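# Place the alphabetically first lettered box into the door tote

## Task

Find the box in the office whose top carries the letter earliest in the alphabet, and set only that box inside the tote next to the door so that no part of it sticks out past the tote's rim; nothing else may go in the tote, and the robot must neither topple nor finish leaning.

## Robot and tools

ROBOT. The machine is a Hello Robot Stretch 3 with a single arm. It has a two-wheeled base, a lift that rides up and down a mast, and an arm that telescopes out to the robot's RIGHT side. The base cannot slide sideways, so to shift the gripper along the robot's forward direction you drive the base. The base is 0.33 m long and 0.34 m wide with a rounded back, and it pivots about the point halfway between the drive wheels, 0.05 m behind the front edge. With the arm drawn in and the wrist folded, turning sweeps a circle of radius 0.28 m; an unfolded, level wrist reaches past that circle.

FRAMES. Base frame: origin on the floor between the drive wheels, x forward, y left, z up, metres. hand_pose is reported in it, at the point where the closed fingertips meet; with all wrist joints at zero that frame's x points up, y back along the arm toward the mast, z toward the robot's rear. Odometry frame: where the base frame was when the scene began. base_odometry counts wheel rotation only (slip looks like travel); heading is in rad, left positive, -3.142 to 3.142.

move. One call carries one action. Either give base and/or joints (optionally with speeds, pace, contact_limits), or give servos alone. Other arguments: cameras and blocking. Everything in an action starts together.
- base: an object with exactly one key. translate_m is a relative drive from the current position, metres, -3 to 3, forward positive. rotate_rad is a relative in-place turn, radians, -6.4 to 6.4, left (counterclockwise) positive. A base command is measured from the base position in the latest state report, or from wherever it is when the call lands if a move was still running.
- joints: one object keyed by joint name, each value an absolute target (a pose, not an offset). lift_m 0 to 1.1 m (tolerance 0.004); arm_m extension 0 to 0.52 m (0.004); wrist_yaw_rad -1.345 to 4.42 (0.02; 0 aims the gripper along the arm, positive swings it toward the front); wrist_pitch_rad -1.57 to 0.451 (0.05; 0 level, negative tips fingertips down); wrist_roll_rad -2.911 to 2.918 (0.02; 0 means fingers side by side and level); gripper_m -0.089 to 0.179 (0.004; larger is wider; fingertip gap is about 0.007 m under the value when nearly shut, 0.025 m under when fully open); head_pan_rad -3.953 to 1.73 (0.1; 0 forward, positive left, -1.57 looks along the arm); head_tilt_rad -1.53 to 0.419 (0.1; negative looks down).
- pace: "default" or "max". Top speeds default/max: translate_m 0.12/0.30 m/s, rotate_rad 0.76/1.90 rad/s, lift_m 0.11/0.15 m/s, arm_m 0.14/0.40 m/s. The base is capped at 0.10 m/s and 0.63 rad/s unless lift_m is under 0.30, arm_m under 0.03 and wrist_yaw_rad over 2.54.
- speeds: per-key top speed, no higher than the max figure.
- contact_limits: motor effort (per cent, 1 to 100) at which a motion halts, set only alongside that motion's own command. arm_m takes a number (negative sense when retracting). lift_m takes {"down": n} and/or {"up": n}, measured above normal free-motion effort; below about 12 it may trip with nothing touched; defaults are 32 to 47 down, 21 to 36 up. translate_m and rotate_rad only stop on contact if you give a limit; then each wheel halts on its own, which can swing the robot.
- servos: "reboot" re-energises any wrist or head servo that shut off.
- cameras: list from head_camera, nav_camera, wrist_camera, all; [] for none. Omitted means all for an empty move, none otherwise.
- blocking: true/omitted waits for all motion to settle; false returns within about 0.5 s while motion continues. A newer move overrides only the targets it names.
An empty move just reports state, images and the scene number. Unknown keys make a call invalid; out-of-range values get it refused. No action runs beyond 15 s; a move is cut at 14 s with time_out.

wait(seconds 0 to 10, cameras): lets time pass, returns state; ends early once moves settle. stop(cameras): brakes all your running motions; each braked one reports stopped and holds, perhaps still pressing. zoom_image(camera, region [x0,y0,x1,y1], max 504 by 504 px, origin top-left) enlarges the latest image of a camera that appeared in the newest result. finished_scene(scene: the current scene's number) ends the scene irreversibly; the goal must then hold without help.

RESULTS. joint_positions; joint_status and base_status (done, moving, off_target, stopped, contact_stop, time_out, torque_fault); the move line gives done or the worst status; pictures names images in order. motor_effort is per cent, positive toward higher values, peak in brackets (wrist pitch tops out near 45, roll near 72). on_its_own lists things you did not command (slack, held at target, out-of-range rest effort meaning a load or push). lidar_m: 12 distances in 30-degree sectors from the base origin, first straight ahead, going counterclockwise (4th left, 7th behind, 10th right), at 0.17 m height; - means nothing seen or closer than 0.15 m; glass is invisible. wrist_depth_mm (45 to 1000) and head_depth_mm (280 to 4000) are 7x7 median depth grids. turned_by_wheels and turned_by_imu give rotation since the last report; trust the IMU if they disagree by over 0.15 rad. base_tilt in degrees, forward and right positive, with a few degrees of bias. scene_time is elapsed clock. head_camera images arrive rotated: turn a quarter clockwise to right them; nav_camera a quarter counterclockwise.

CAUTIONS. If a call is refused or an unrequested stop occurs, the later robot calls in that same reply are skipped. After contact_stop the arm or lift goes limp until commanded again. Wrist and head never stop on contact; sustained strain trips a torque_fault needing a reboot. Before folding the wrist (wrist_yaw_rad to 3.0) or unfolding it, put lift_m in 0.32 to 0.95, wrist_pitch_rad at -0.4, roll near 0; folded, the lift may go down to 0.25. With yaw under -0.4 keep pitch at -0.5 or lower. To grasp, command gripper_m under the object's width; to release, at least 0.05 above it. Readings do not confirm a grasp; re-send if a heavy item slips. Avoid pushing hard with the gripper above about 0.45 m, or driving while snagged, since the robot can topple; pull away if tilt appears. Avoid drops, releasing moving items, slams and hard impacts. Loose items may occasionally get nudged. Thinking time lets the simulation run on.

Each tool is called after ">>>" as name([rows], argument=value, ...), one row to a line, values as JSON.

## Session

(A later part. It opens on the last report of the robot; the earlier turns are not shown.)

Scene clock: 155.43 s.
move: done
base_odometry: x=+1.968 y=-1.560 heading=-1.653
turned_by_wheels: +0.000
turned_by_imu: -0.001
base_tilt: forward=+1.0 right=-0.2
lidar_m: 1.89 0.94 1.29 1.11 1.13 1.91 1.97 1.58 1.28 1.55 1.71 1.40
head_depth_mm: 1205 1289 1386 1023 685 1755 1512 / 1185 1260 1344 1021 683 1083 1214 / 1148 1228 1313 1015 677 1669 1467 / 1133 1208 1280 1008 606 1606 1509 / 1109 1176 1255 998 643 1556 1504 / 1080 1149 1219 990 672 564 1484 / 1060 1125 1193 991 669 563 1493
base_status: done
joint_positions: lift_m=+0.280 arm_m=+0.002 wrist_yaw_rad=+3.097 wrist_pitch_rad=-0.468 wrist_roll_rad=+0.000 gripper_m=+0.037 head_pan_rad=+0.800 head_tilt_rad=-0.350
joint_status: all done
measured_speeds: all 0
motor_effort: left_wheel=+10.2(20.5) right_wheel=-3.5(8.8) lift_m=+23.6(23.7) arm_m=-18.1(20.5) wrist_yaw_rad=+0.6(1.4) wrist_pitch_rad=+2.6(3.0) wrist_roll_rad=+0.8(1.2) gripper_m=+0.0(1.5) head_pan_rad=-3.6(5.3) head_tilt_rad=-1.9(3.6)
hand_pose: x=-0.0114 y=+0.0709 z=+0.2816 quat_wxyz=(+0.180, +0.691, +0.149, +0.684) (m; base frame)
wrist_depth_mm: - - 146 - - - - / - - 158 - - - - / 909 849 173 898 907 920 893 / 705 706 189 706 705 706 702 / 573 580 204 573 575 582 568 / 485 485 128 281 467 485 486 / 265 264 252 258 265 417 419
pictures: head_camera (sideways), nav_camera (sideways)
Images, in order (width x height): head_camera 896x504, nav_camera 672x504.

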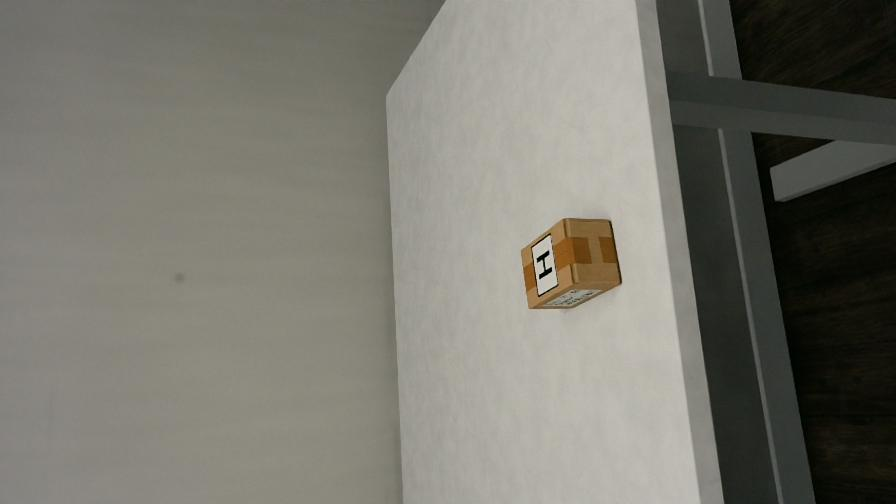

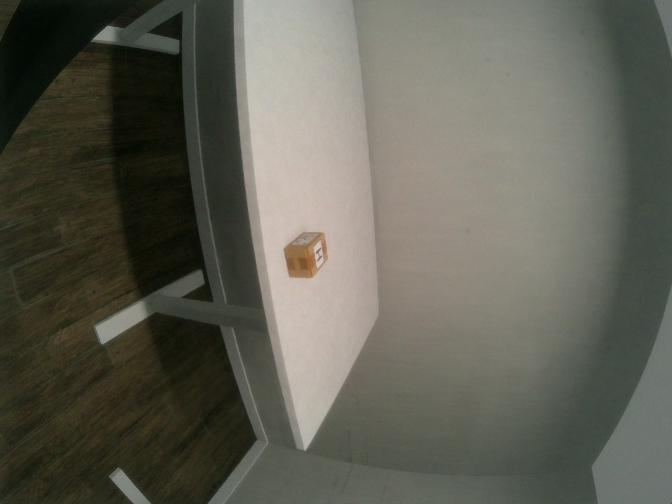

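>>> zoom_image(camera="head_camera", region=[500, 200, 640, 320])

>>> move(joints={"head_pan_rad": 0.1, "head_tilt_rad": -0.3}, pace="max", cameras=["head_camera"])

>>> move(joints={"head_pan_rad": -0.6, "head_tilt_rad": -0.25}, pace="max", cameras=["head_camera", "nav_camera"])

Scaled by 3.600 from the camera's 896x504 image, which has a finer 1280x720 frame.

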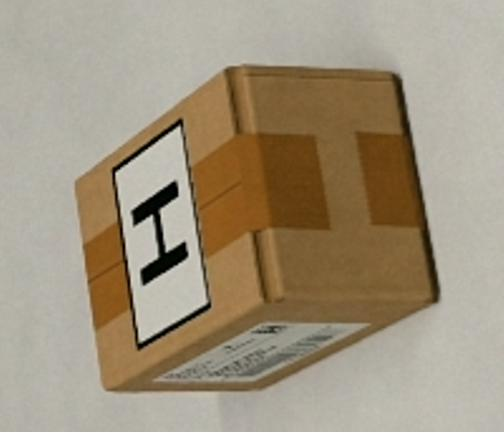

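Scene clock: 170.80 s.
move: done
base_odometry: x=+1.968 y=-1.560 heading=-1.653
turned_by_wheels: +0.000
turned_by_imu: +0.001
base_tilt: forward=+0.8 right=-0.1
lidar_m: 1.89 0.94 1.29 1.12 1.13 1.92 1.97 1.58 1.28 1.55 1.71 1.40
head_depth_mm: 1625 1699 1798 1860 1293 1991 1581 / 1741 1824 1892 1997 2114 1966 1569 / 1834 1916 2026 2154 2248 1978 1560 / 1914 2016 2135 2262 2379 1985 1552 / 1711 1783 1904 2018 2127 1980 1567 / 1547 1615 1676 1782 765 1900 1549 / 1395 1468 1516 1557 721 1749 1549
base_status: not commanded
joint_positions: lift_m=+0.280 arm_m=+0.002 wrist_yaw_rad=+3.097 wrist_pitch_rad=-0.468 wrist_roll_rad=+0.000 gripper_m=+0.037 head_pan_rad=+0.082 head_tilt_rad=-0.305
joint_status: all done
measured_speeds: all 0
motor_effort: left_wheel=+10.3(10.3) right_wheel=-2.9(3.6) lift_m=+30.2(30.8) arm_m=-16.7(17.1) wrist_yaw_rad=+0.5(1.1) wrist_pitch_rad=+2.8(3.0) wrist_roll_rad=+0.7(1.0) gripper_m=+0.6(0.9) head_pan_rad=-1.9(5.2) head_tilt_rad=+3.4(5.5)
hand_pose: x=-0.0114 y=+0.0709 z=+0.2816 quat_wxyz=(+0.180, +0.691, +0.149, +0.684) (m; base frame)
wrist_depth_mm: - - 146 - - - - / - - 158 - - - - / 914 861 172 909 902 910 881 / 706 708 191 707 703 720 708 / 588 577 205 580 576 578 581 / 486 490 127 283 477 490 498 / 266 267 254 261 267 423 421
pictures: head_camera (sideways)
Images, in order (width x height): head_camera 896x504.

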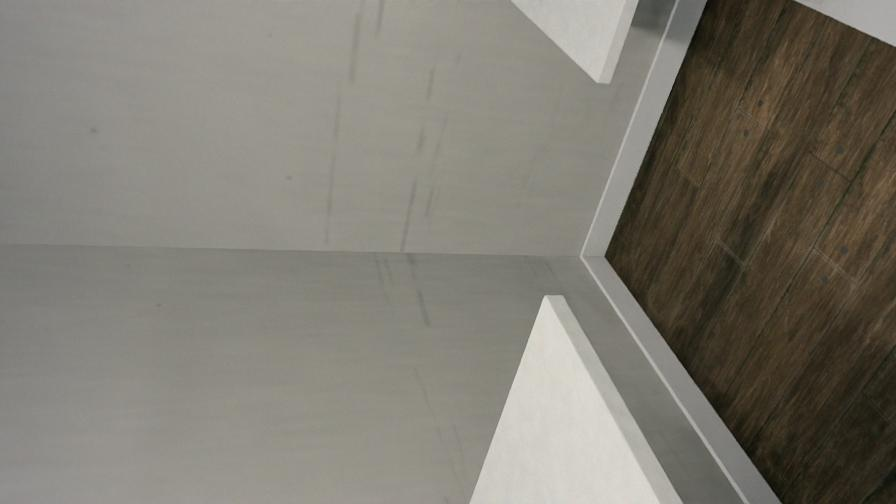

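Scene clock: 171.63 s.
move: done
base_odometry: x=+1.968 y=-1.560 heading=-1.653
turned_by_wheels: +0.000
turned_by_imu: +0.000
base_tilt: forward=+1.0 right=-0.1
lidar_m: 1.88 0.94 1.29 1.12 1.13 1.92 1.97 1.58 1.28 1.54 1.70 1.40
head_depth_mm: 1657 1747 1820 1901 1371 2080 1664 / 1649 1711 1807 1903 1367 2071 1655 / 1632 1714 1800 1851 1352 2040 1646 / 1629 1688 1790 1849 1336 2020 1660 / 1605 1691 1745 1826 1339 2025 1634 / 1581 1661 1740 1823 1323 1950 1586 / 1581 1648 1752 1803 1324 1936 1648
base_status: not commanded
joint_positions: lift_m=+0.280 arm_m=+0.002 wrist_yaw_rad=+3.097 wrist_pitch_rad=-0.468 wrist_roll_rad=+0.000 gripper_m=+0.037 head_pan_rad=-0.627 head_tilt_rad=-0.252
joint_status: all done
measured_speeds: all 0
motor_effort: left_wheel=+10.1(10.4) right_wheel=-3.2(3.3) lift_m=+30.7(30.8) arm_m=-16.5(16.8) wrist_yaw_rad=+0.8(1.2) wrist_pitch_rad=+2.8(2.8) wrist_roll_rad=+0.8(1.0) gripper_m=-0.3(0.8) head_pan_rad=-0.3(4.6) head_tilt_rad=+4.0(7.5)
hand_pose: x=-0.0114 y=+0.0709 z=+0.2816 quat_wxyz=(+0.180, +0.691, +0.149, +0.684) (m; base frame)
wrist_depth_mm: - - 146 - - - - / - - 159 - - - - / 900 849 172 898 912 911 914 / 703 717 190 704 703 698 688 / 567 578 204 570 574 573 580 / 484 489 128 282 477 492 494 / 265 265 252 261 267 422 426
pictures: head_camera (sideways), nav_camera (sideways)
Images, in order (width x height): head_camera 896x504, nav_camera 672x504.

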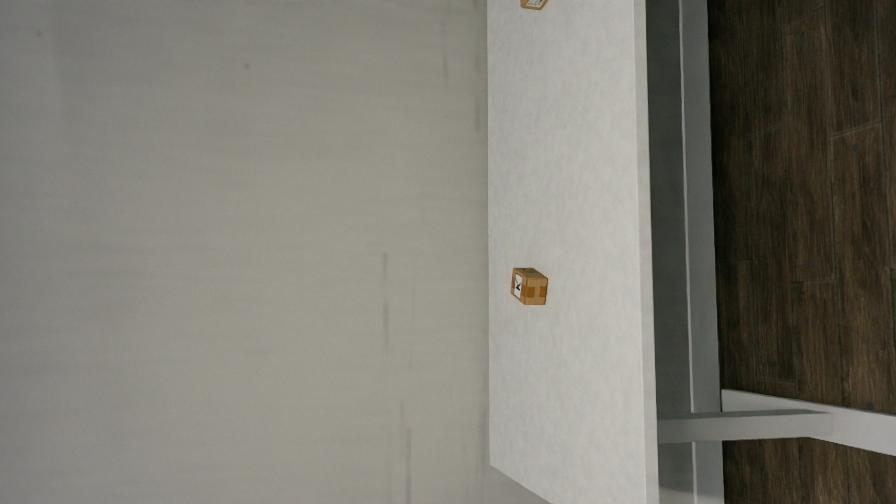

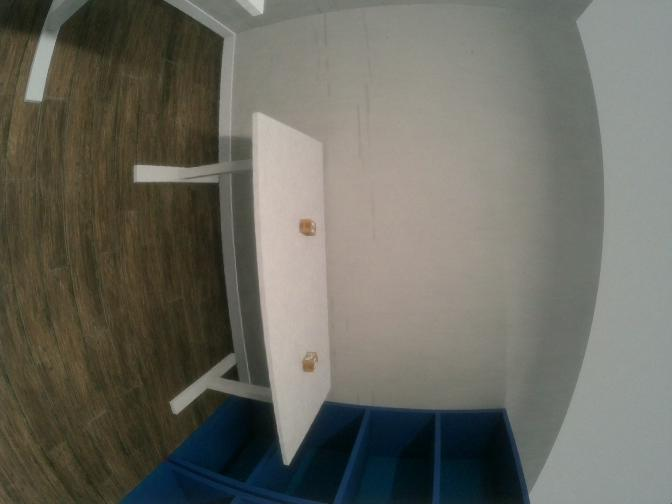

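>>> zoom_image(camera="head_camera", region=[500, 255, 560, 315])

>>> move(joints={"head_pan_rad": -1.05, "head_tilt_rad": -0.25}, pace="max", cameras=["head_camera"])

>>> move(joints={"head_pan_rad": -1.8, "head_tilt_rad": -0.4}, pace="max", cameras=["nav_camera"])

>>> move(joints={"head_pan_rad": 1.3, "head_tilt_rad": -0.3}, pace="max", cameras=["head_camera"])

Scaled by 8.400 from the camera's 896x504 image, which has a finer 1280x720 frame.

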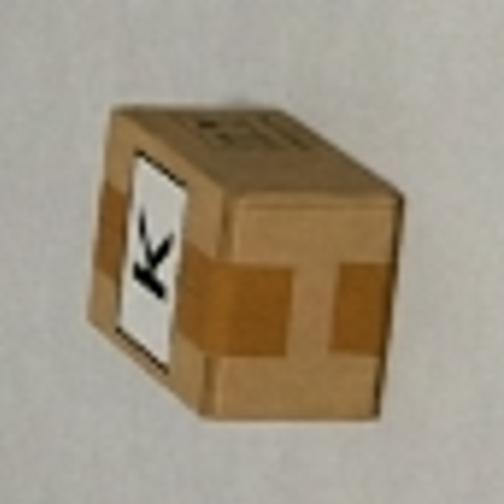

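Scene clock: 177.00 s.
move: done
base_odometry: x=+1.968 y=-1.560 heading=-1.653
turned_by_wheels: +0.000
turned_by_imu: +0.001
base_tilt: forward=+1.0 right=-0.2
lidar_m: 1.88 0.94 1.29 1.12 1.13 1.92 1.97 1.58 1.28 1.54 1.70 1.40
head_depth_mm: 1995 2115 2211 2217 2043 2021 1669 / 2021 2102 2244 2354 2414 2062 1663 / 1948 2058 2143 2231 1653 1927 1655 / 1842 1953 2035 2100 1522 2123 1643 / 1768 1839 1924 1992 1415 2128 1641 / 1692 1775 1836 1873 1334 2025 1635 / 1620 1665 1743 1803 1324 1962 1633
base_status: not commanded
joint_positions: lift_m=+0.280 arm_m=+0.002 wrist_yaw_rad=+3.097 wrist_pitch_rad=-0.468 wrist_roll_rad=+0.000 gripper_m=+0.037 head_pan_rad=-1.054 head_tilt_rad=-0.250
joint_status: all done
measured_speeds: all 0
motor_effort: left_wheel=+10.2(10.4) right_wheel=-2.8(3.6) lift_m=+30.2(30.7) arm_m=-15.0(15.6) wrist_yaw_rad=+0.9(1.3) wrist_pitch_rad=+2.7(2.9) wrist_roll_rad=+0.8(1.0) gripper_m=+0.0(1.1) head_pan_rad=-2.7(5.6) head_tilt_rad=+3.4(6.2)
hand_pose: x=-0.0114 y=+0.0709 z=+0.2816 quat_wxyz=(+0.180, +0.691, +0.149, +0.684) (m; base frame)
wrist_depth_mm: - - 146 - - - - / - - 158 - - - - / 887 873 173 929 912 922 895 / 700 695 189 702 696 709 717 / 581 573 205 574 575 580 579 / 486 481 128 284 467 490 488 / 267 266 253 261 269 426 414
pictures: head_camera (sideways)
Images, in order (width x height): head_camera 896x504.

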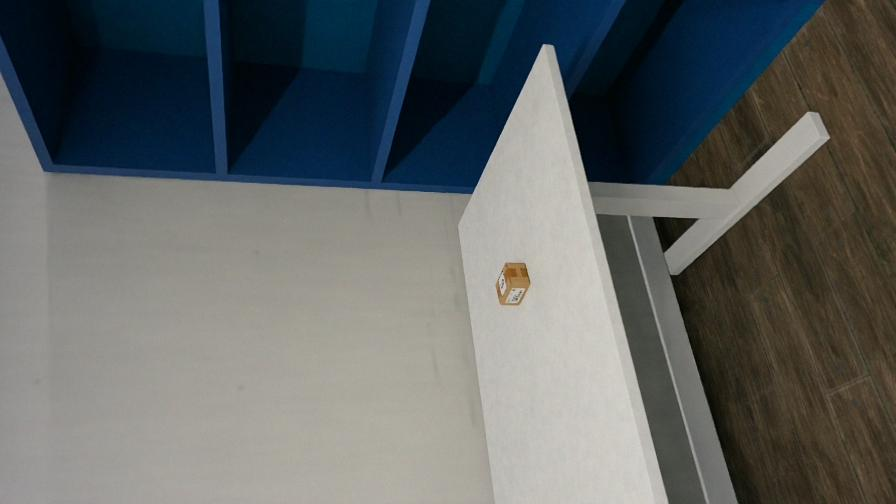

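Scene clock: 177.83 s.
move: done
base_odometry: x=+1.968 y=-1.560 heading=-1.653
turned_by_wheels: +0.000
turned_by_imu: +0.000
base_tilt: forward=+0.9 right=+0.0
lidar_m: 1.89 0.94 1.29 1.11 1.13 1.92 1.97 1.58 1.28 1.54 1.71 1.40
head_depth_mm: 1402 1500 1222 1305 1433 1633 1460 / 1446 1566 1590 1761 1506 1621 1457 / 1490 1602 1663 1814 1929 1663 1445 / 1511 1655 1720 1848 1995 1687 1434 / 1560 1710 1733 1902 2004 1723 1443 / 1532 1657 1703 1762 1899 1770 1428 / 1336 1388 1468 1592 1723 1754 1445
base_status: not commanded
joint_positions: lift_m=+0.280 arm_m=+0.002 wrist_yaw_rad=+3.097 wrist_pitch_rad=-0.468 wrist_roll_rad=+0.000 gripper_m=+0.037 head_pan_rad=-1.822 head_tilt_rad=-0.395
joint_status: all done
measured_speeds: all 0
motor_effort: left_wheel=+10.3(10.4) right_wheel=-3.0(3.4) lift_m=+29.9(30.5) arm_m=-14.6(15.3) wrist_yaw_rad=+0.8(1.2) wrist_pitch_rad=+2.7(2.8) wrist_roll_rad=+0.9(0.9) gripper_m=+0.5(1.0) head_pan_rad=-0.3(4.9) head_tilt_rad=-2.5(4.3)
hand_pose: x=-0.0114 y=+0.0709 z=+0.2816 quat_wxyz=(+0.180, +0.691, +0.149, +0.684) (m; base frame)
wrist_depth_mm: - - 146 - - - - / - - 159 - - - - / 896 874 172 909 913 903 910 / 693 705 188 710 711 712 707 / 574 567 206 582 565 573 569 / 490 487 127 283 472 485 489 / 266 267 252 259 268 423 423
pictures: nav_camera (sideways)
Images, in order (width x height): nav_camera 672x504.

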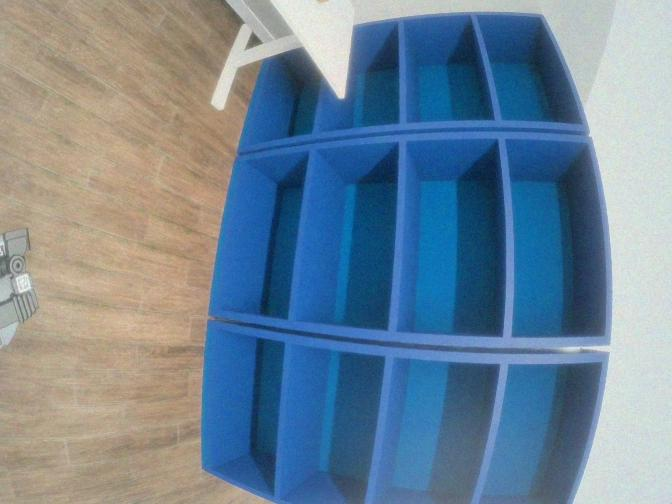

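Scene clock: 180.57 s.
move: done
base_odometry: x=+1.968 y=-1.560 heading=-1.653
turned_by_wheels: +0.000
turned_by_imu: +0.000
base_tilt: forward=+1.0 right=-0.1
lidar_m: 1.88 0.94 1.29 1.12 1.13 1.92 1.97 1.58 1.28 1.54 1.70 1.40
head_depth_mm: 1071 1115 1179 1198 755 549 1454 / 1105 1143 1212 1184 748 550 1496 / 1127 1181 1251 1176 747 567 1535 / 1152 1214 1273 1169 745 589 1563 / 1195 1246 1319 1157 740 615 1551 / 1225 1282 1374 1155 736 1650 1579 / 1266 1329 1414 1141 733 1721 1514
base_status: not commanded
joint_positions: lift_m=+0.280 arm_m=+0.002 wrist_yaw_rad=+3.097 wrist_pitch_rad=-0.468 wrist_roll_rad=+0.000 gripper_m=+0.037 head_pan_rad=+1.316 head_tilt_rad=-0.301
joint_status: all done
measured_speeds: translate_m=+0.000 rotate_rad=+0.000 lift_m=+0.000 arm_m=+0.000 wrist_yaw_rad=+0.000 wrist_pitch_rad=+0.000 wrist_roll_rad=+0.000 head_pan_rad=-0.024 head_tilt_rad=+0.000
motor_effort: left_wheel=+10.2(10.4) right_wheel=-3.0(3.6) lift_m=+30.1(30.7) arm_m=-13.8(14.8) wrist_yaw_rad=+0.7(1.4) wrist_pitch_rad=+2.9(3.0) wrist_roll_rad=+0.8(1.1) gripper_m=-0.1(1.1) head_pan_rad=-2.4(5.4) head_tilt_rad=+3.8(7.8)
hand_pose: x=-0.0114 y=+0.0709 z=+0.2816 quat_wxyz=(+0.180, +0.691, +0.149, +0.684) (m; base frame)
wrist_depth_mm: - - 147 - - - - / - - 158 - - - - / 912 852 172 905 914 884 913 / 713 705 190 702 718 719 701 / 570 580 205 586 580 583 574 / 486 484 128 281 476 490 488 / 266 266 254 261 267 418 421
pictures: head_camera (sideways)
Images, in order (width x height): head_camera 896x504.

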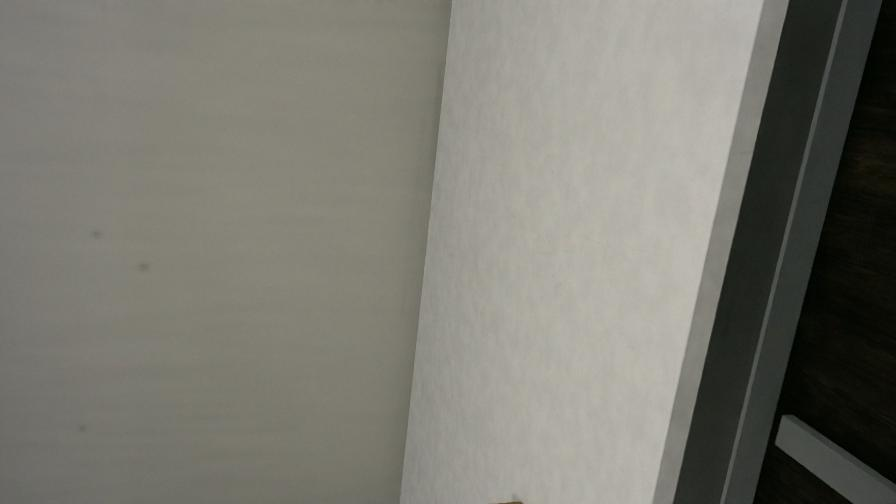

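>>> move(joints={"head_pan_rad": 1.7, "head_tilt_rad": -0.3}, pace="max", cameras=["head_camera"])

>>> zoom_image(camera="head_camera", region=[440, 200, 640, 420])

>>> move(joints={"head_pan_rad": -1.05, "head_tilt_rad": -0.25}, pace="max", cameras=["head_camera"])

>>> zoom_image(camera="head_camera", region=[485, 255, 540, 315])

Scene clock: 185.50 s.
move: done
base_odometry: x=+1.968 y=-1.560 heading=-1.653
turned_by_wheels: +0.000
turned_by_imu: +0.001
base_tilt: forward=+0.9 right=-0.2
lidar_m: 1.89 0.94 1.29 1.12 1.13 1.92 1.97 1.58 1.28 1.54 1.70 1.40
head_depth_mm: 1166 1217 1271 1208 755 572 1510 / 1246 1298 1357 1191 751 598 1586 / 1331 1395 1459 1181 746 1672 1583 / 1418 1491 1573 1185 747 1801 1532 / 1537 1609 1719 1168 780 1851 1430 / 1683 1776 1885 1154 877 1948 1571 / 1790 1896 1997 - - - -
base_status: not commanded
joint_positions: lift_m=+0.280 arm_m=+0.002 wrist_yaw_rad=+3.097 wrist_pitch_rad=-0.468 wrist_roll_rad=+0.000 gripper_m=+0.037 head_pan_rad=+1.702 head_tilt_rad=-0.300
joint_status: all done
measured_speeds: all 0
motor_effort: left_wheel=+10.2(10.3) right_wheel=-2.9(3.4) lift_m=+30.0(30.5) arm_m=-12.6(13.0) wrist_yaw_rad=+0.8(1.2) wrist_pitch_rad=+2.8(2.9) wrist_roll_rad=+0.7(0.9) gripper_m=-1.1(1.1) head_pan_rad=+3.0(5.2) head_tilt_rad=+3.9(5.8)
hand_pose: x=-0.0114 y=+0.0709 z=+0.2816 quat_wxyz=(+0.180, +0.691, +0.149, +0.684) (m; base frame)
wrist_depth_mm: - - 147 - - - - / - - 158 - - - - / 895 857 173 919 913 919 893 / 694 690 189 712 692 702 701 / 585 573 205 567 579 575 583 / 493 484 127 283 470 493 487 / 265 265 251 259 269 417 422
pictures: head_camera (sideways)
Images, in order (width x height): head_camera 896x504.

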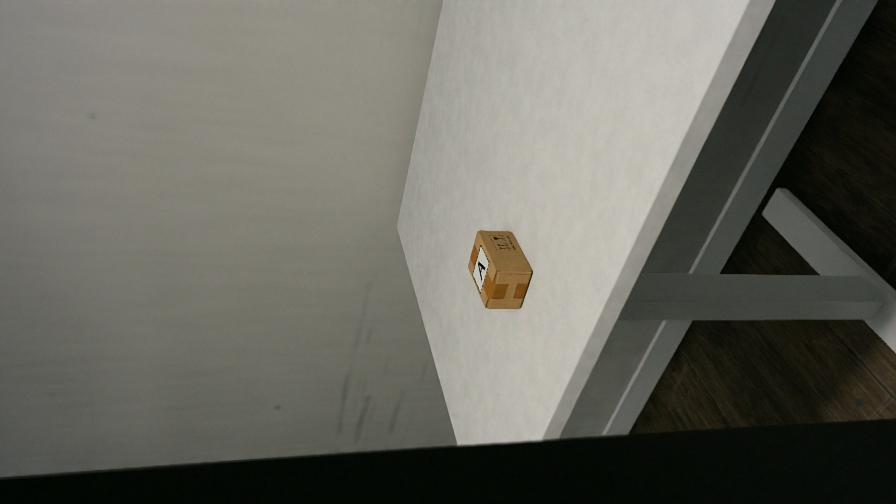

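Scaled by 2.291 from the camera's 896x504 image, which has a finer 1280x720 frame.

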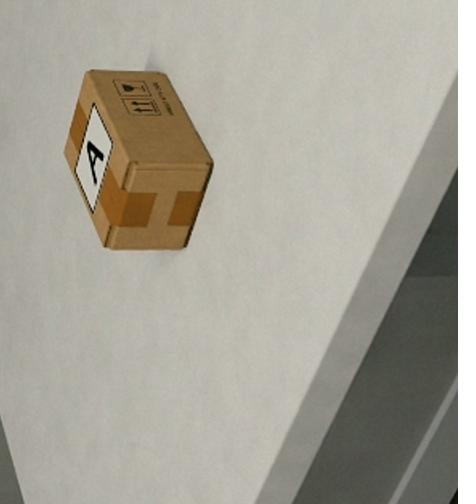

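Scene clock: 186.77 s.
move: done
base_odometry: x=+1.968 y=-1.560 heading=-1.653
turned_by_wheels: +0.000
turned_by_imu: +0.000
base_tilt: forward=+0.9 right=-0.1
lidar_m: 1.89 0.94 1.29 1.12 1.13 1.92 1.97 1.57 1.28 1.54 1.70 1.40
head_depth_mm: 1935 2002 2114 2124 1919 1882 1666 / 1991 2164 2289 2364 2184 2008 1675 / 1990 2105 2187 2266 2393 2138 1656 / 1912 2016 2127 2157 1546 1961 1653 / 1825 1873 1979 2020 1427 2118 1661 / 1708 1781 1880 1917 1339 2072 1652 / 1627 1687 1774 1839 1320 1975 1653
base_status: not commanded
joint_positions: lift_m=+0.280 arm_m=+0.002 wrist_yaw_rad=+3.097 wrist_pitch_rad=-0.468 wrist_roll_rad=+0.000 gripper_m=+0.037 head_pan_rad=-1.106 head_tilt_rad=-0.249
joint_status: all done
measured_speeds: translate_m=+0.000 rotate_rad=+0.000 lift_m=+0.000 arm_m=+0.000 wrist_yaw_rad=+0.000 wrist_pitch_rad=+0.000 wrist_roll_rad=+0.000 head_pan_rad=+0.024 head_tilt_rad=+0.000
motor_effort: left_wheel=+10.2(10.4) right_wheel=-3.0(3.6) lift_m=+29.8(30.4) arm_m=-12.3(12.8) wrist_yaw_rad=+0.9(1.2) wrist_pitch_rad=+2.8(3.0) wrist_roll_rad=+0.7(1.1) gripper_m=-0.4(1.1) head_pan_rad=+2.3(5.3) head_tilt_rad=+3.5(6.6)
hand_pose: x=-0.0114 y=+0.0709 z=+0.2816 quat_wxyz=(+0.180, +0.691, +0.149, +0.684) (m; base frame)
wrist_depth_mm: - - 147 - - - - / - - 159 - - - - / 905 861 172 894 915 915 919 / 714 694 189 701 713 700 700 / 575 581 205 582 574 572 574 / 487 491 127 281 478 485 484 / 266 266 251 259 267 419 419
pictures: head_camera (sideways)
Images, in order (width x height): head_camera 896x504.

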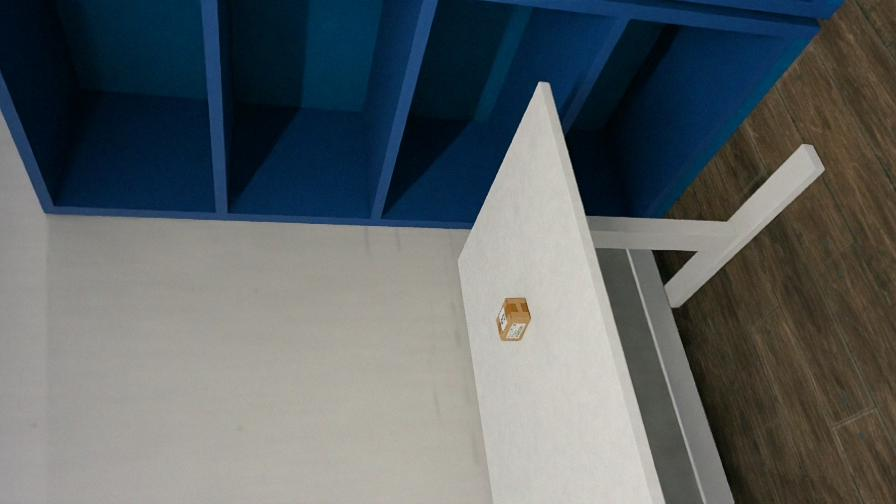

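Scaled by 8.400 from the camera's 896x504 image, which has a finer 1280x720 frame.

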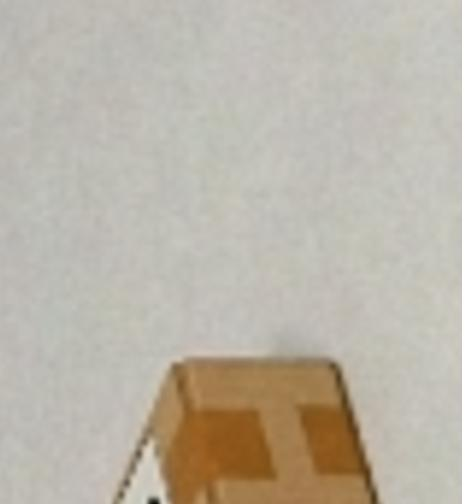

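>>> move(base={"rotate_rad": 2.7}, joints={"head_pan_rad": -1.2, "head_tilt_rad": -0.4}, pace="max", cameras=["nav_camera"])

Scene clock: 252.87 s.
move: done
base_odometry: x=+1.968 y=-1.560 heading=+1.047
turned_by_wheels: +2.700
turned_by_imu: +2.690
base_tilt: forward=+1.0 right=-0.1
lidar_m: 1.92 2.00 1.58 1.28 1.79 1.70 1.40 1.82 0.95 1.29 1.12 1.84
head_depth_mm: 1079 1137 1201 897 630 1502 1449 / 1115 1184 1260 894 627 1569 1449 / 1169 1237 1305 893 626 1673 1436 / 1225 1306 1373 886 648 1714 1441 / 1276 1355 1412 882 677 1723 1435 / 1328 1450 1490 828 1240 1441 1432 / 1398 1500 1595 826 1955 1702 1432
base_status: done
joint_positions: lift_m=+0.280 arm_m=+0.002 wrist_yaw_rad=+3.097 wrist_pitch_rad=-0.468 wrist_roll_rad=+0.000 gripper_m=+0.037 head_pan_rad=-1.199 head_tilt_rad=-0.400
joint_status: all done
measured_speeds: all 0
motor_effort: left_wheel=-7.4(16.3) right_wheel=+9.4(17.6) lift_m=+29.7(30.2) arm_m=-20.3(20.9) wrist_yaw_rad=+0.9(1.3) wrist_pitch_rad=+2.5(3.0) wrist_roll_rad=+0.8(1.1) gripper_m=+0.3(1.7) head_pan_rad=-3.3(4.6) head_tilt_rad=-1.7(3.6)
hand_pose: x=-0.0114 y=+0.0709 z=+0.2816 quat_wxyz=(+0.180, +0.691, +0.149, +0.684) (m; base frame)
wrist_depth_mm: - - 146 - - - - / - - 157 - - - - / 918 855 173 886 929 901 921 / 709 711 189 698 706 697 703 / 577 572 206 575 570 567 578 / 486 487 127 280 474 483 483 / 266 265 253 258 267 428 425
pictures: nav_camera (sideways)
Images, in order (width x height): nav_camera 672x504.

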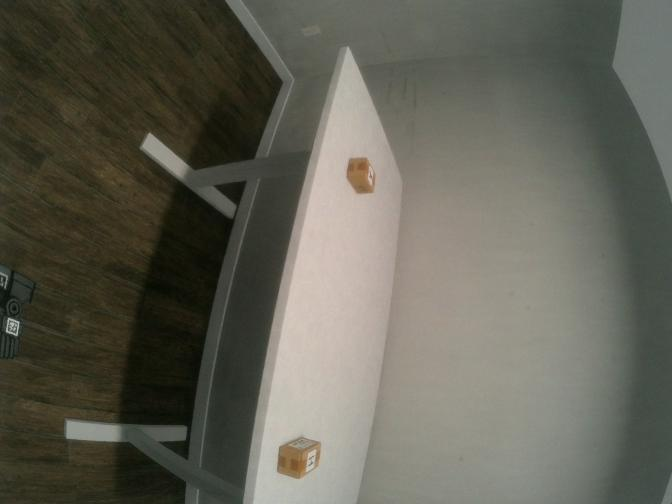

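>>> move(joints={"lift_m": 0.94, "wrist_pitch_rad": -0.4, "wrist_roll_rad": 0.0, "head_pan_rad": -1.0, "head_tilt_rad": -0.4}, pace="max", cameras=["head_camera"])

>>> move(joints={"wrist_yaw_rad": 0.8}, cameras=["head_camera", "wrist_camera"])

Scene clock: 264.10 s.
move: done
base_odometry: x=+1.968 y=-1.560 heading=+1.047
turned_by_wheels: +0.000
turned_by_imu: +0.001
base_tilt: forward=+1.1 right=-0.1
lidar_m: 1.91 1.99 1.57 1.27 1.79 1.71 1.40 1.82 0.94 1.29 1.12 1.84
head_depth_mm: 1141 1205 1265 902 629 1528 1443 / 1211 1281 1334 894 627 1645 1448 / 1299 1371 1404 891 679 1727 1437 / 1382 1472 1514 845 713 1780 1437 / 1479 1581 1660 856 1302 1622 1419 / 1605 1733 1831 880 2136 1758 1431 / 1752 1880 2073 986 2241 1750 1432
base_status: not commanded
joint_positions: lift_m=+0.940 arm_m=+0.002 wrist_yaw_rad=+3.097 wrist_pitch_rad=-0.419 wrist_roll_rad=+0.000 gripper_m=+0.037 head_pan_rad=-1.000 head_tilt_rad=-0.400
joint_status: all done
measured_speeds: all 0
motor_effort: left_wheel=-7.3(7.7) right_wheel=+8.8(9.7) lift_m=+29.3(32.5) arm_m=-13.6(17.9) wrist_yaw_rad=+1.1(1.3) wrist_pitch_rad=+3.0(7.0) wrist_roll_rad=+0.7(3.4) gripper_m=-0.4(1.6) head_pan_rad=+2.7(4.9) head_tilt_rad=-1.9(4.4)
hand_pose: x=-0.0111 y=+0.0773 z=+0.9525 quat_wxyz=(+0.163, +0.694, +0.132, +0.688) (m; base frame)
wrist_depth_mm: - - 143 - - - - / - - 156 - - - - / - - 168 - - - - / - - 183 - - - - / - - 199 - - - - / - - 127 - - - - / - - 247 - - - -
pictures: head_camera (sideways)
Images, in order (width x height): head_camera 896x504.

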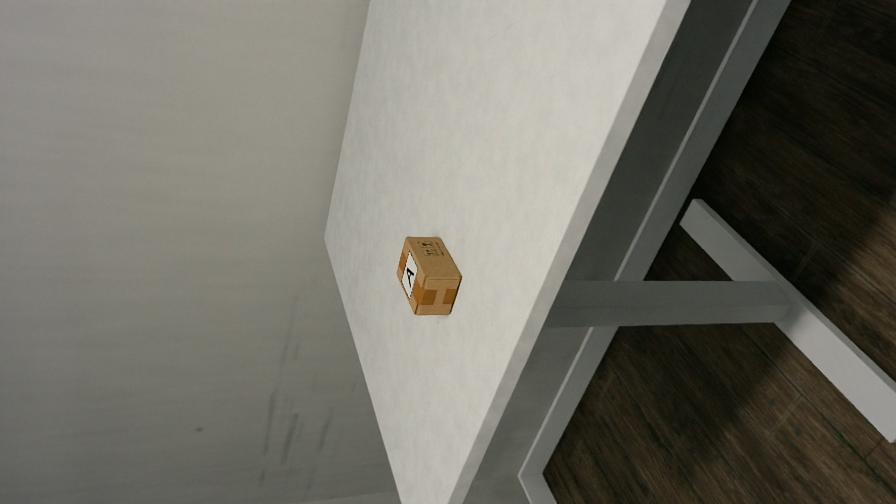

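Scene clock: 266.27 s.
move: done
base_odometry: x=+1.968 y=-1.560 heading=+1.047
turned_by_wheels: +0.000
turned_by_imu: +0.000
base_tilt: forward=+0.9 right=-0.2
lidar_m: 1.91 1.99 1.58 1.28 1.79 1.70 1.40 1.83 0.94 1.29 1.11 1.85
head_depth_mm: 1148 1200 1264 900 628 1544 1525 / 1215 1274 1323 895 628 1646 1409 / 1294 1373 1404 891 679 1726 382 / 1375 1477 1509 844 717 1755 1443 / 1473 1583 1658 855 1303 1596 1430 / 1592 1712 1845 881 2165 1755 1439 / 1742 1879 2068 991 2275 1731 1436
base_status: not commanded
joint_positions: lift_m=+0.940 arm_m=+0.002 wrist_yaw_rad=+0.803 wrist_pitch_rad=-0.419 wrist_roll_rad=+0.000 gripper_m=+0.037 head_pan_rad=-1.000 head_tilt_rad=-0.400
joint_status: all done
measured_speeds: all 0
motor_effort: left_wheel=-7.4(7.5) right_wheel=+9.4(9.5) lift_m=+28.8(29.8) arm_m=-11.7(14.0) wrist_yaw_rad=-2.1(4.4) wrist_pitch_rad=+3.1(3.6) wrist_roll_rad=+0.8(1.0) gripper_m=+0.7(1.3) head_pan_rad=+3.1(3.9) head_tilt_rad=-2.1(3.1)
hand_pose: x=+0.1400 y=-0.3025 z=+0.9525 quat_wxyz=(+0.694, +0.406, -0.579, +0.135) (m; base frame)
wrist_depth_mm: - - - - - - - / - - - - - - - / - - - - 339 316 314 / - - - - - 275 243 / - - - - - - 239 / - - 127 - - - - / - - - - - - -
pictures: head_camera (sideways), wrist_camera
Images, in order (width x height): head_camera 896x504, wrist_camera 644x364.

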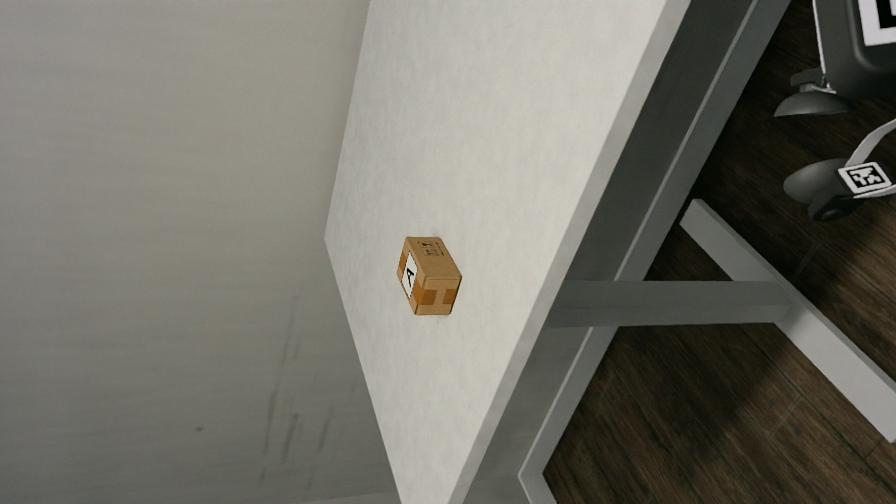

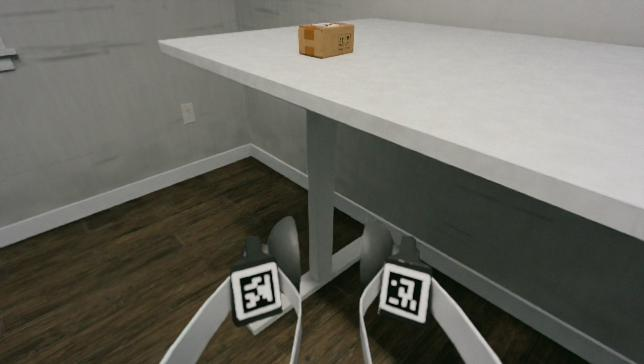

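>>> move(joints={"lift_m": 1.05, "wrist_pitch_rad": -0.4, "gripper_m": 0.179, "head_pan_rad": -1.4, "head_tilt_rad": -0.45}, pace="max")

>>> move(base={"translate_m": 0.547}, joints={"wrist_yaw_rad": -0.117}, pace="max", cameras=["head_camera", "wrist_camera"])

Scene clock: 308.97 s.
move: done
base_odometry: x=+1.968 y=-1.560 heading=+1.047
turned_by_wheels: +0.000
turned_by_imu: +0.001
base_tilt: forward=+0.9 right=-0.2
lidar_m: 1.91 1.99 1.58 1.28 1.80 1.70 1.40 1.83 0.94 1.29 1.12 1.85
head_depth_mm: 1057 1132 1184 894 - - - / 1081 1164 1212 796 579 1592 - / 1102 1188 1240 885 - - - / 1129 1203 1262 888 - - 1309 / 1152 1228 1246 832 - 1718 1357 / 1177 1274 1243 781 646 1734 1374 / 1209 1304 1236 779 1736 1716 1381
base_status: not commanded
joint_positions: lift_m=+1.050 arm_m=+0.002 wrist_yaw_rad=+0.803 wrist_pitch_rad=-0.418 wrist_roll_rad=+0.000 gripper_m=+0.179 head_pan_rad=-1.402 head_tilt_rad=-0.451
joint_status: all done
measured_speeds: all 0
motor_effort: left_wheel=-7.3(7.6) right_wheel=+8.9(9.5) lift_m=+28.0(32.1) arm_m=-7.9(10.0) wrist_yaw_rad=-2.3(2.7) wrist_pitch_rad=+3.1(5.4) wrist_roll_rad=+0.8(1.1) gripper_m=+0.1(89.5) head_pan_rad=-1.0(4.6) head_tilt_rad=-2.4(5.7)
hand_pose: x=+0.1400 y=-0.3026 z=+1.0627 quat_wxyz=(+0.694, +0.406, -0.579, +0.135) (m; base frame)
wrist_depth_mm: - - - - - - - / - - - - - - - / - - - - - - - / - - - - 418 422 405 / - - - - 386 368 359 / 125 - - - - 312 122 / - - - - - - 107

Scene clock: 315.40 s.
move: done
base_odometry: x=+2.242 y=-1.087 heading=+1.047
turned_by_wheels: +0.000
turned_by_imu: +0.000
base_tilt: forward=+1.0 right=-0.2
lidar_m: 1.38 1.43 1.33 1.49 1.41 1.90 1.94 1.30 1.34 0.86 0.87 1.43
head_depth_mm: 1062 1130 1178 946 - - - / 1084 1156 1213 722 578 1592 1412 / 1103 1189 1241 792 393 1639 1391 / 1131 1219 1249 789 623 1164 1288 / 1160 1241 1313 780 647 1665 1373 / 1179 1279 1389 780 648 1673 1393 / 1210 1305 1415 1550 1740 1672 1380
base_status: done
joint_positions: lift_m=+1.050 arm_m=+0.002 wrist_yaw_rad=-0.114 wrist_pitch_rad=-0.418 wrist_roll_rad=+0.000 gripper_m=+0.179 head_pan_rad=-1.402 head_tilt_rad=-0.451
joint_status: all done
measured_speeds: all 0
motor_effort: left_wheel=+8.2(12.3) right_wheel=+2.2(17.1) lift_m=+20.8(27.8) arm_m=-3.0(8.3) wrist_yaw_rad=-2.1(7.8) wrist_pitch_rad=+3.1(3.6) wrist_roll_rad=+0.8(1.2) gripper_m=+0.6(1.4) head_pan_rad=+3.2(3.4) head_tilt_rad=+0.2(2.7)
hand_pose: x=-0.0470 y=-0.3697 z=+1.0627 quat_wxyz=(+0.683, +0.107, -0.699, -0.186) (m; base frame)
wrist_depth_mm: - - - - - - - / - - - - - - - / - - - - - - - / 417 418 416 417 420 419 - / 350 350 352 350 349 368 369 / 116 322 - - - 135 117 / - - - - - - 109
pictures: head_camera (sideways), wrist_camera
Images, in order (width x height): head_camera 896x504, wrist_camera 644x364.

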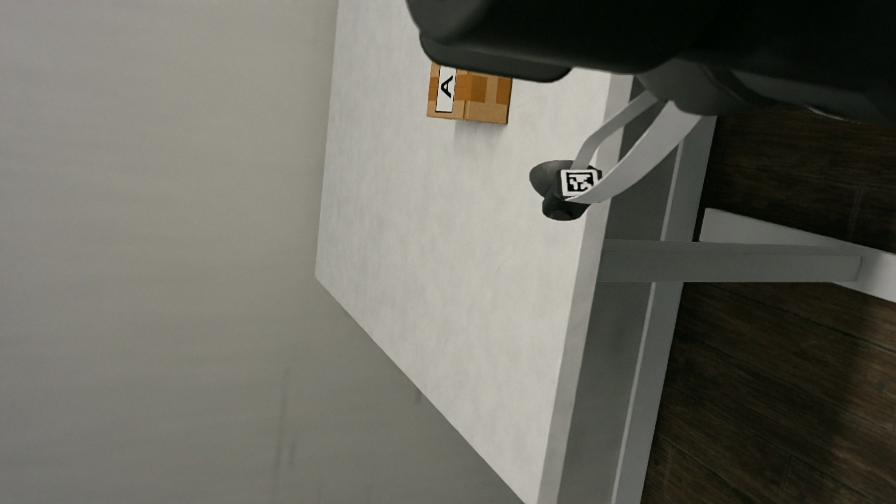

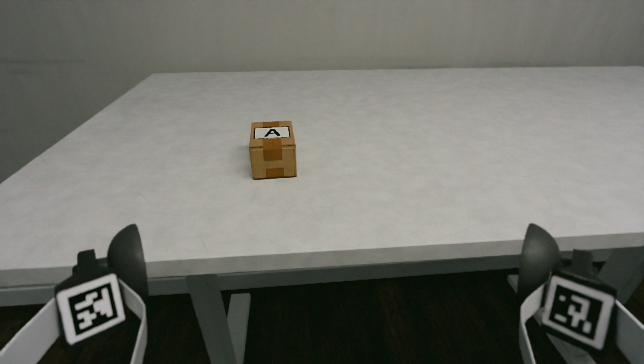

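>>> zoom_image(camera="wrist_camera", region=[220, 100, 330, 200])

Scaled by 4.582.

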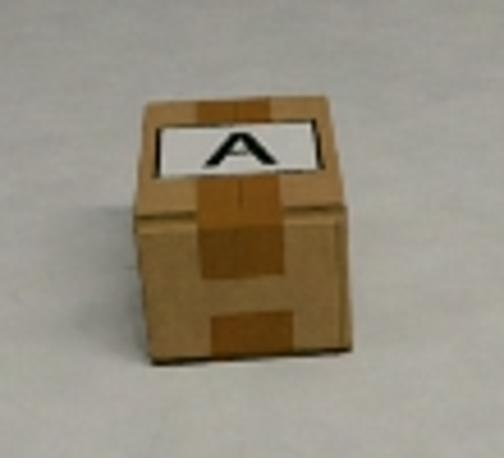

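>>> move(joints={"wrist_yaw_rad": 0.0}, cameras=["wrist_camera"])

Scene clock: 370.93 s.
move: done
base_odometry: x=+2.242 y=-1.087 heading=+1.047
turned_by_wheels: +0.000
turned_by_imu: +0.001
base_tilt: forward=+1.0 right=-0.2
lidar_m: 1.37 1.43 1.33 1.49 1.41 1.90 1.94 1.30 1.34 0.86 0.87 1.43
head_depth_mm: 1060 1131 1179 948 - - - / 1078 1158 1215 840 578 - 1391 / 1103 1180 1237 793 599 1626 1387 / 1132 1211 1246 789 598 1174 1285 / 1157 1241 1332 784 648 1670 1391 / 1167 1271 1386 784 1698 1670 1387 / 1211 1311 1424 1546 1766 1650 1385
base_status: not commanded
joint_positions: lift_m=+1.050 arm_m=+0.002 wrist_yaw_rad=-0.003 wrist_pitch_rad=-0.418 wrist_roll_rad=+0.000 gripper_m=+0.179 head_pan_rad=-1.400 head_tilt_rad=-0.451
joint_status: all done
measured_speeds: all 0
motor_effort: left_wheel=+8.3(8.5) right_wheel=+2.3(2.7) lift_m=+21.3(21.5) arm_m=-0.2(0.7) wrist_yaw_rad=+3.6(6.7) wrist_pitch_rad=+3.1(3.4) wrist_roll_rad=+0.8(1.0) gripper_m=+0.0(1.2) head_pan_rad=+3.7(3.7) head_tilt_rad=+0.5(1.7)
hand_pose: x=-0.0223 y=-0.3711 z=+1.0627 quat_wxyz=(+0.692, +0.146, -0.692, -0.148) (m; base frame)
wrist_depth_mm: - - - - - - - / - - - - - - - / - - - 429 - - - / - 417 415 420 421 421 - / 349 350 349 354 355 367 353 / 125 343 - - - 137 123 / - - - - - - 109
pictures: wrist_camera
Images, in order (width x height): wrist_camera 644x364.

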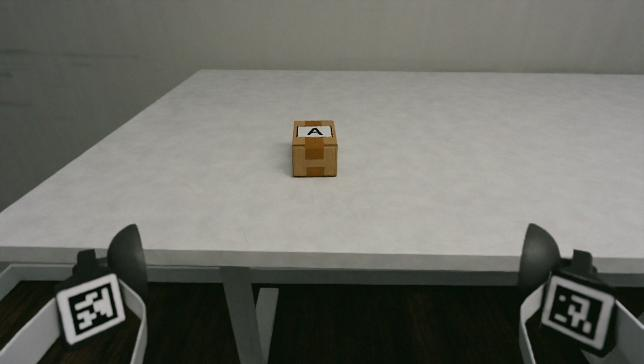

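>>> move(joints={"arm_m": 0.2, "head_pan_rad": -1.45, "head_tilt_rad": -0.5}, cameras=["wrist_camera", "head_camera"])

Scene clock: 422.60 s.
move: done
base_odometry: x=+2.242 y=-1.087 heading=+1.047
turned_by_wheels: +0.000
turned_by_imu: +0.001
base_tilt: forward=+1.1 right=-0.3
lidar_m: 1.37 1.43 1.33 1.49 1.41 1.90 1.94 1.30 1.34 0.86 0.87 1.43
head_depth_mm: 1058 1116 281 350 584 1607 1342 / 1073 1150 369 353 604 1610 1340 / 1091 1186 1073 679 601 1594 1327 / 1114 1215 1068 715 1081 1479 1314 / 1134 1233 1059 710 1661 1549 1302 / 1156 1258 1348 708 1703 1594 1333 / 1181 1278 1418 706 1757 1596 1338
base_status: not commanded
joint_positions: lift_m=+1.050 arm_m=+0.200 wrist_yaw_rad=-0.003 wrist_pitch_rad=-0.418 wrist_roll_rad=+0.000 gripper_m=+0.179 head_pan_rad=-1.449 head_tilt_rad=-0.499
joint_status: all done
measured_speeds: all 0
motor_effort: left_wheel=+8.2(8.5) right_wheel=+2.2(2.7) lift_m=+21.6(22.0) arm_m=+20.7(23.3) wrist_yaw_rad=+3.4(3.9) wrist_pitch_rad=+3.4(3.7) wrist_roll_rad=+0.6(1.1) gripper_m=+0.0(1.1) head_pan_rad=-2.1(4.4) head_tilt_rad=-4.2(4.4)
hand_pose: x=-0.0222 y=-0.5693 z=+1.0627 quat_wxyz=(+0.692, +0.146, -0.692, -0.148) (m; base frame)
wrist_depth_mm: - - - - - - - / - - - - - - - / - - - - - - - / 416 414 398 328 416 423 422 / 347 347 351 289 353 366 355 / 116 274 292 273 294 283 123 / 237 242 251 249 248 245 106
pictures: head_camera (sideways), wrist_camera
Images, in order (width x height): head_camera 896x504, wrist_camera 644x364.

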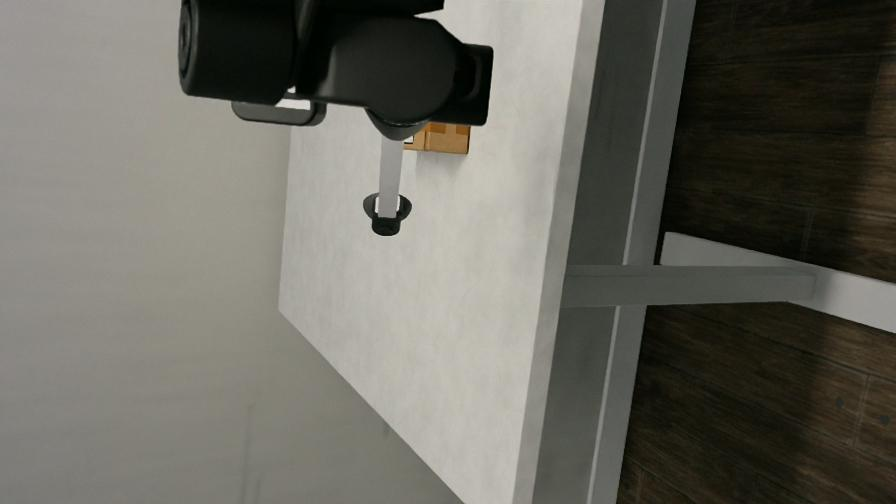

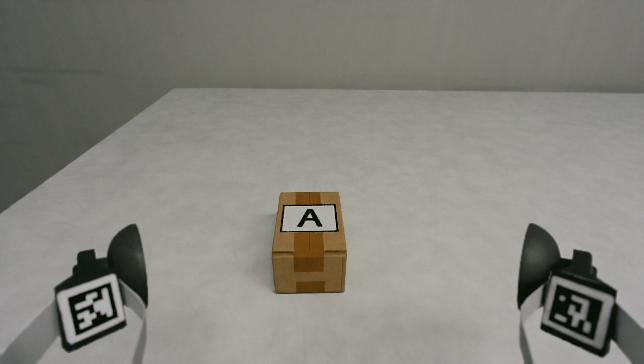

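>>> move(joints={"lift_m": 0.955}, contact_limits={"lift_m": {"down": 15}}, cameras=["wrist_camera", "head_camera"])

Scene clock: 499.07 s.
move: done
base_odometry: x=+2.242 y=-1.087 heading=+1.047
turned_by_wheels: +0.000
turned_by_imu: +0.001
base_tilt: forward=+1.1 right=-0.2
lidar_m: 1.37 1.43 1.33 1.49 1.41 1.89 1.94 1.30 1.34 0.86 0.87 1.43
head_depth_mm: 1057 1142 1076 304 303 1610 1341 / 1074 1163 1079 318 330 1608 1346 / 1101 1192 1069 716 600 1598 1350 / 1108 1211 1061 711 1075 1516 1305 / 1129 1221 1059 710 1648 1547 1294 / 1150 1256 1354 707 1710 1582 1337 / 1172 1277 1411 705 1768 1587 1329
base_status: not commanded
joint_positions: lift_m=+0.955 arm_m=+0.200 wrist_yaw_rad=-0.003 wrist_pitch_rad=-0.418 wrist_roll_rad=+0.000 gripper_m=+0.179 head_pan_rad=-1.450 head_tilt_rad=-0.500
joint_status: all done
measured_speeds: all 0
motor_effort: left_wheel=+8.2(8.4) right_wheel=+2.2(2.7) lift_m=+20.7(22.5) arm_m=+16.5(18.0) wrist_yaw_rad=+3.4(3.9) wrist_pitch_rad=+3.3(3.5) wrist_roll_rad=+0.8(1.0) gripper_m=+0.3(1.2) head_pan_rad=-3.2(4.3) head_tilt_rad=-2.1(3.8)
contact_limits: lift_m down 15 (down: maximum 72; up: maximum 65)
hand_pose: x=-0.0222 y=-0.5693 z=+0.9677 quat_wxyz=(+0.692, +0.146, -0.692, -0.148) (m; base frame)
wrist_depth_mm: - - - - - - - / - - - - - - - / 345 350 350 239 349 354 355 / 260 260 261 226 263 264 266 / 207 208 209 209 209 210 212 / 116 163 173 175 173 163 118 / - 144 149 149 149 150 109
pictures: head_camera (sideways), wrist_camera
Images, in order (width x height): head_camera 896x504, wrist_camera 644x364.

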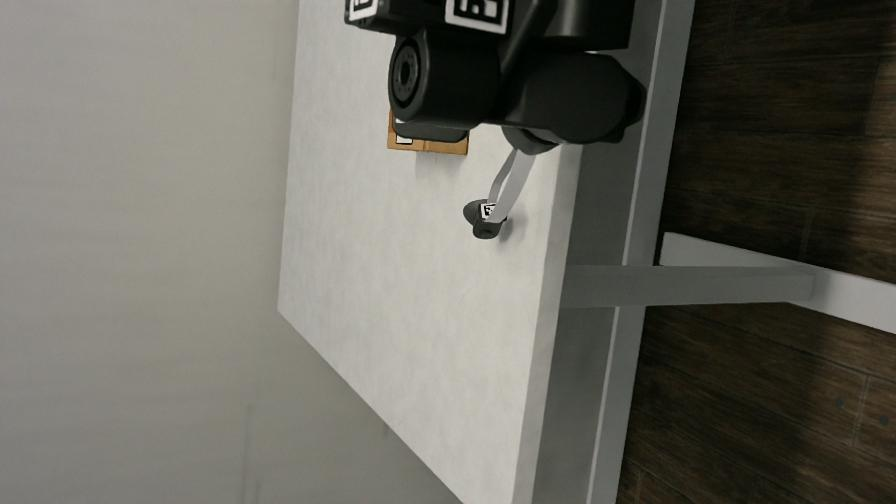

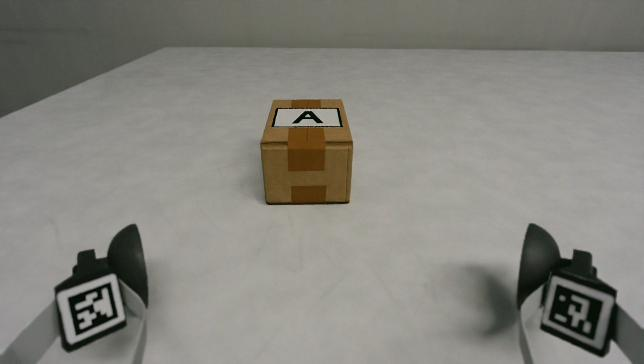

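>>> move(joints={"arm_m": 0.355}, contact_limits={"arm_m": 40}, speeds={"arm_m": 0.08}, cameras=["wrist_camera"])

Scene clock: 519.13 s.
move: done
base_odometry: x=+2.242 y=-1.087 heading=+1.047
turned_by_wheels: +0.000
turned_by_imu: +0.001
base_tilt: forward=+1.1 right=+0.0
lidar_m: 1.37 1.43 1.33 1.49 1.41 1.90 1.94 1.30 1.34 0.86 0.87 1.43
head_depth_mm: 1067 1139 434 456 582 1589 1344 / 1074 1166 551 530 602 1609 1348 / 1096 1182 1066 680 602 1608 1346 / 1118 1206 1060 713 1074 1514 1308 / 1134 1230 1053 710 1648 1550 1304 / 1157 1263 1343 710 1715 1592 1340 / 1177 1282 1417 704 1778 1591 1338
base_status: not commanded
joint_positions: lift_m=+0.955 arm_m=+0.355 wrist_yaw_rad=-0.003 wrist_pitch_rad=-0.418 wrist_roll_rad=+0.000 gripper_m=+0.179 head_pan_rad=-1.450 head_tilt_rad=-0.500
joint_status: all done
measured_speeds: all 0
motor_effort: left_wheel=+8.3(8.4) right_wheel=+1.8(2.7) lift_m=+23.4(23.6) arm_m=+21.5(23.7) wrist_yaw_rad=+3.2(4.1) wrist_pitch_rad=+3.0(3.6) wrist_roll_rad=+0.8(1.1) gripper_m=+0.0(1.3) head_pan_rad=-3.1(4.6) head_tilt_rad=-2.3(3.6)
contact_limits: arm_m 40 (drawing in: default 38, maximum 55; extending or still: default 47, maximum 70); lift_m down 15 (down: maximum 72; up: maximum 65)
hand_pose: x=-0.0222 y=-0.7243 z=+0.9676 quat_wxyz=(+0.692, +0.146, -0.692, -0.148) (m; base frame)
wrist_depth_mm: - - - - - - - / - - - - - - - / 345 347 345 349 350 352 352 / 258 258 261 259 262 262 265 / 207 207 139 134 209 210 211 / 116 140 111 111 173 162 118 / - 143 95 98 149 149 109
pictures: wrist_camera
Images, in order (width x height): wrist_camera 644x364.

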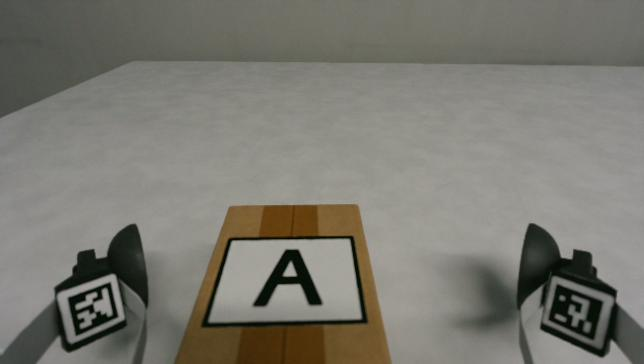

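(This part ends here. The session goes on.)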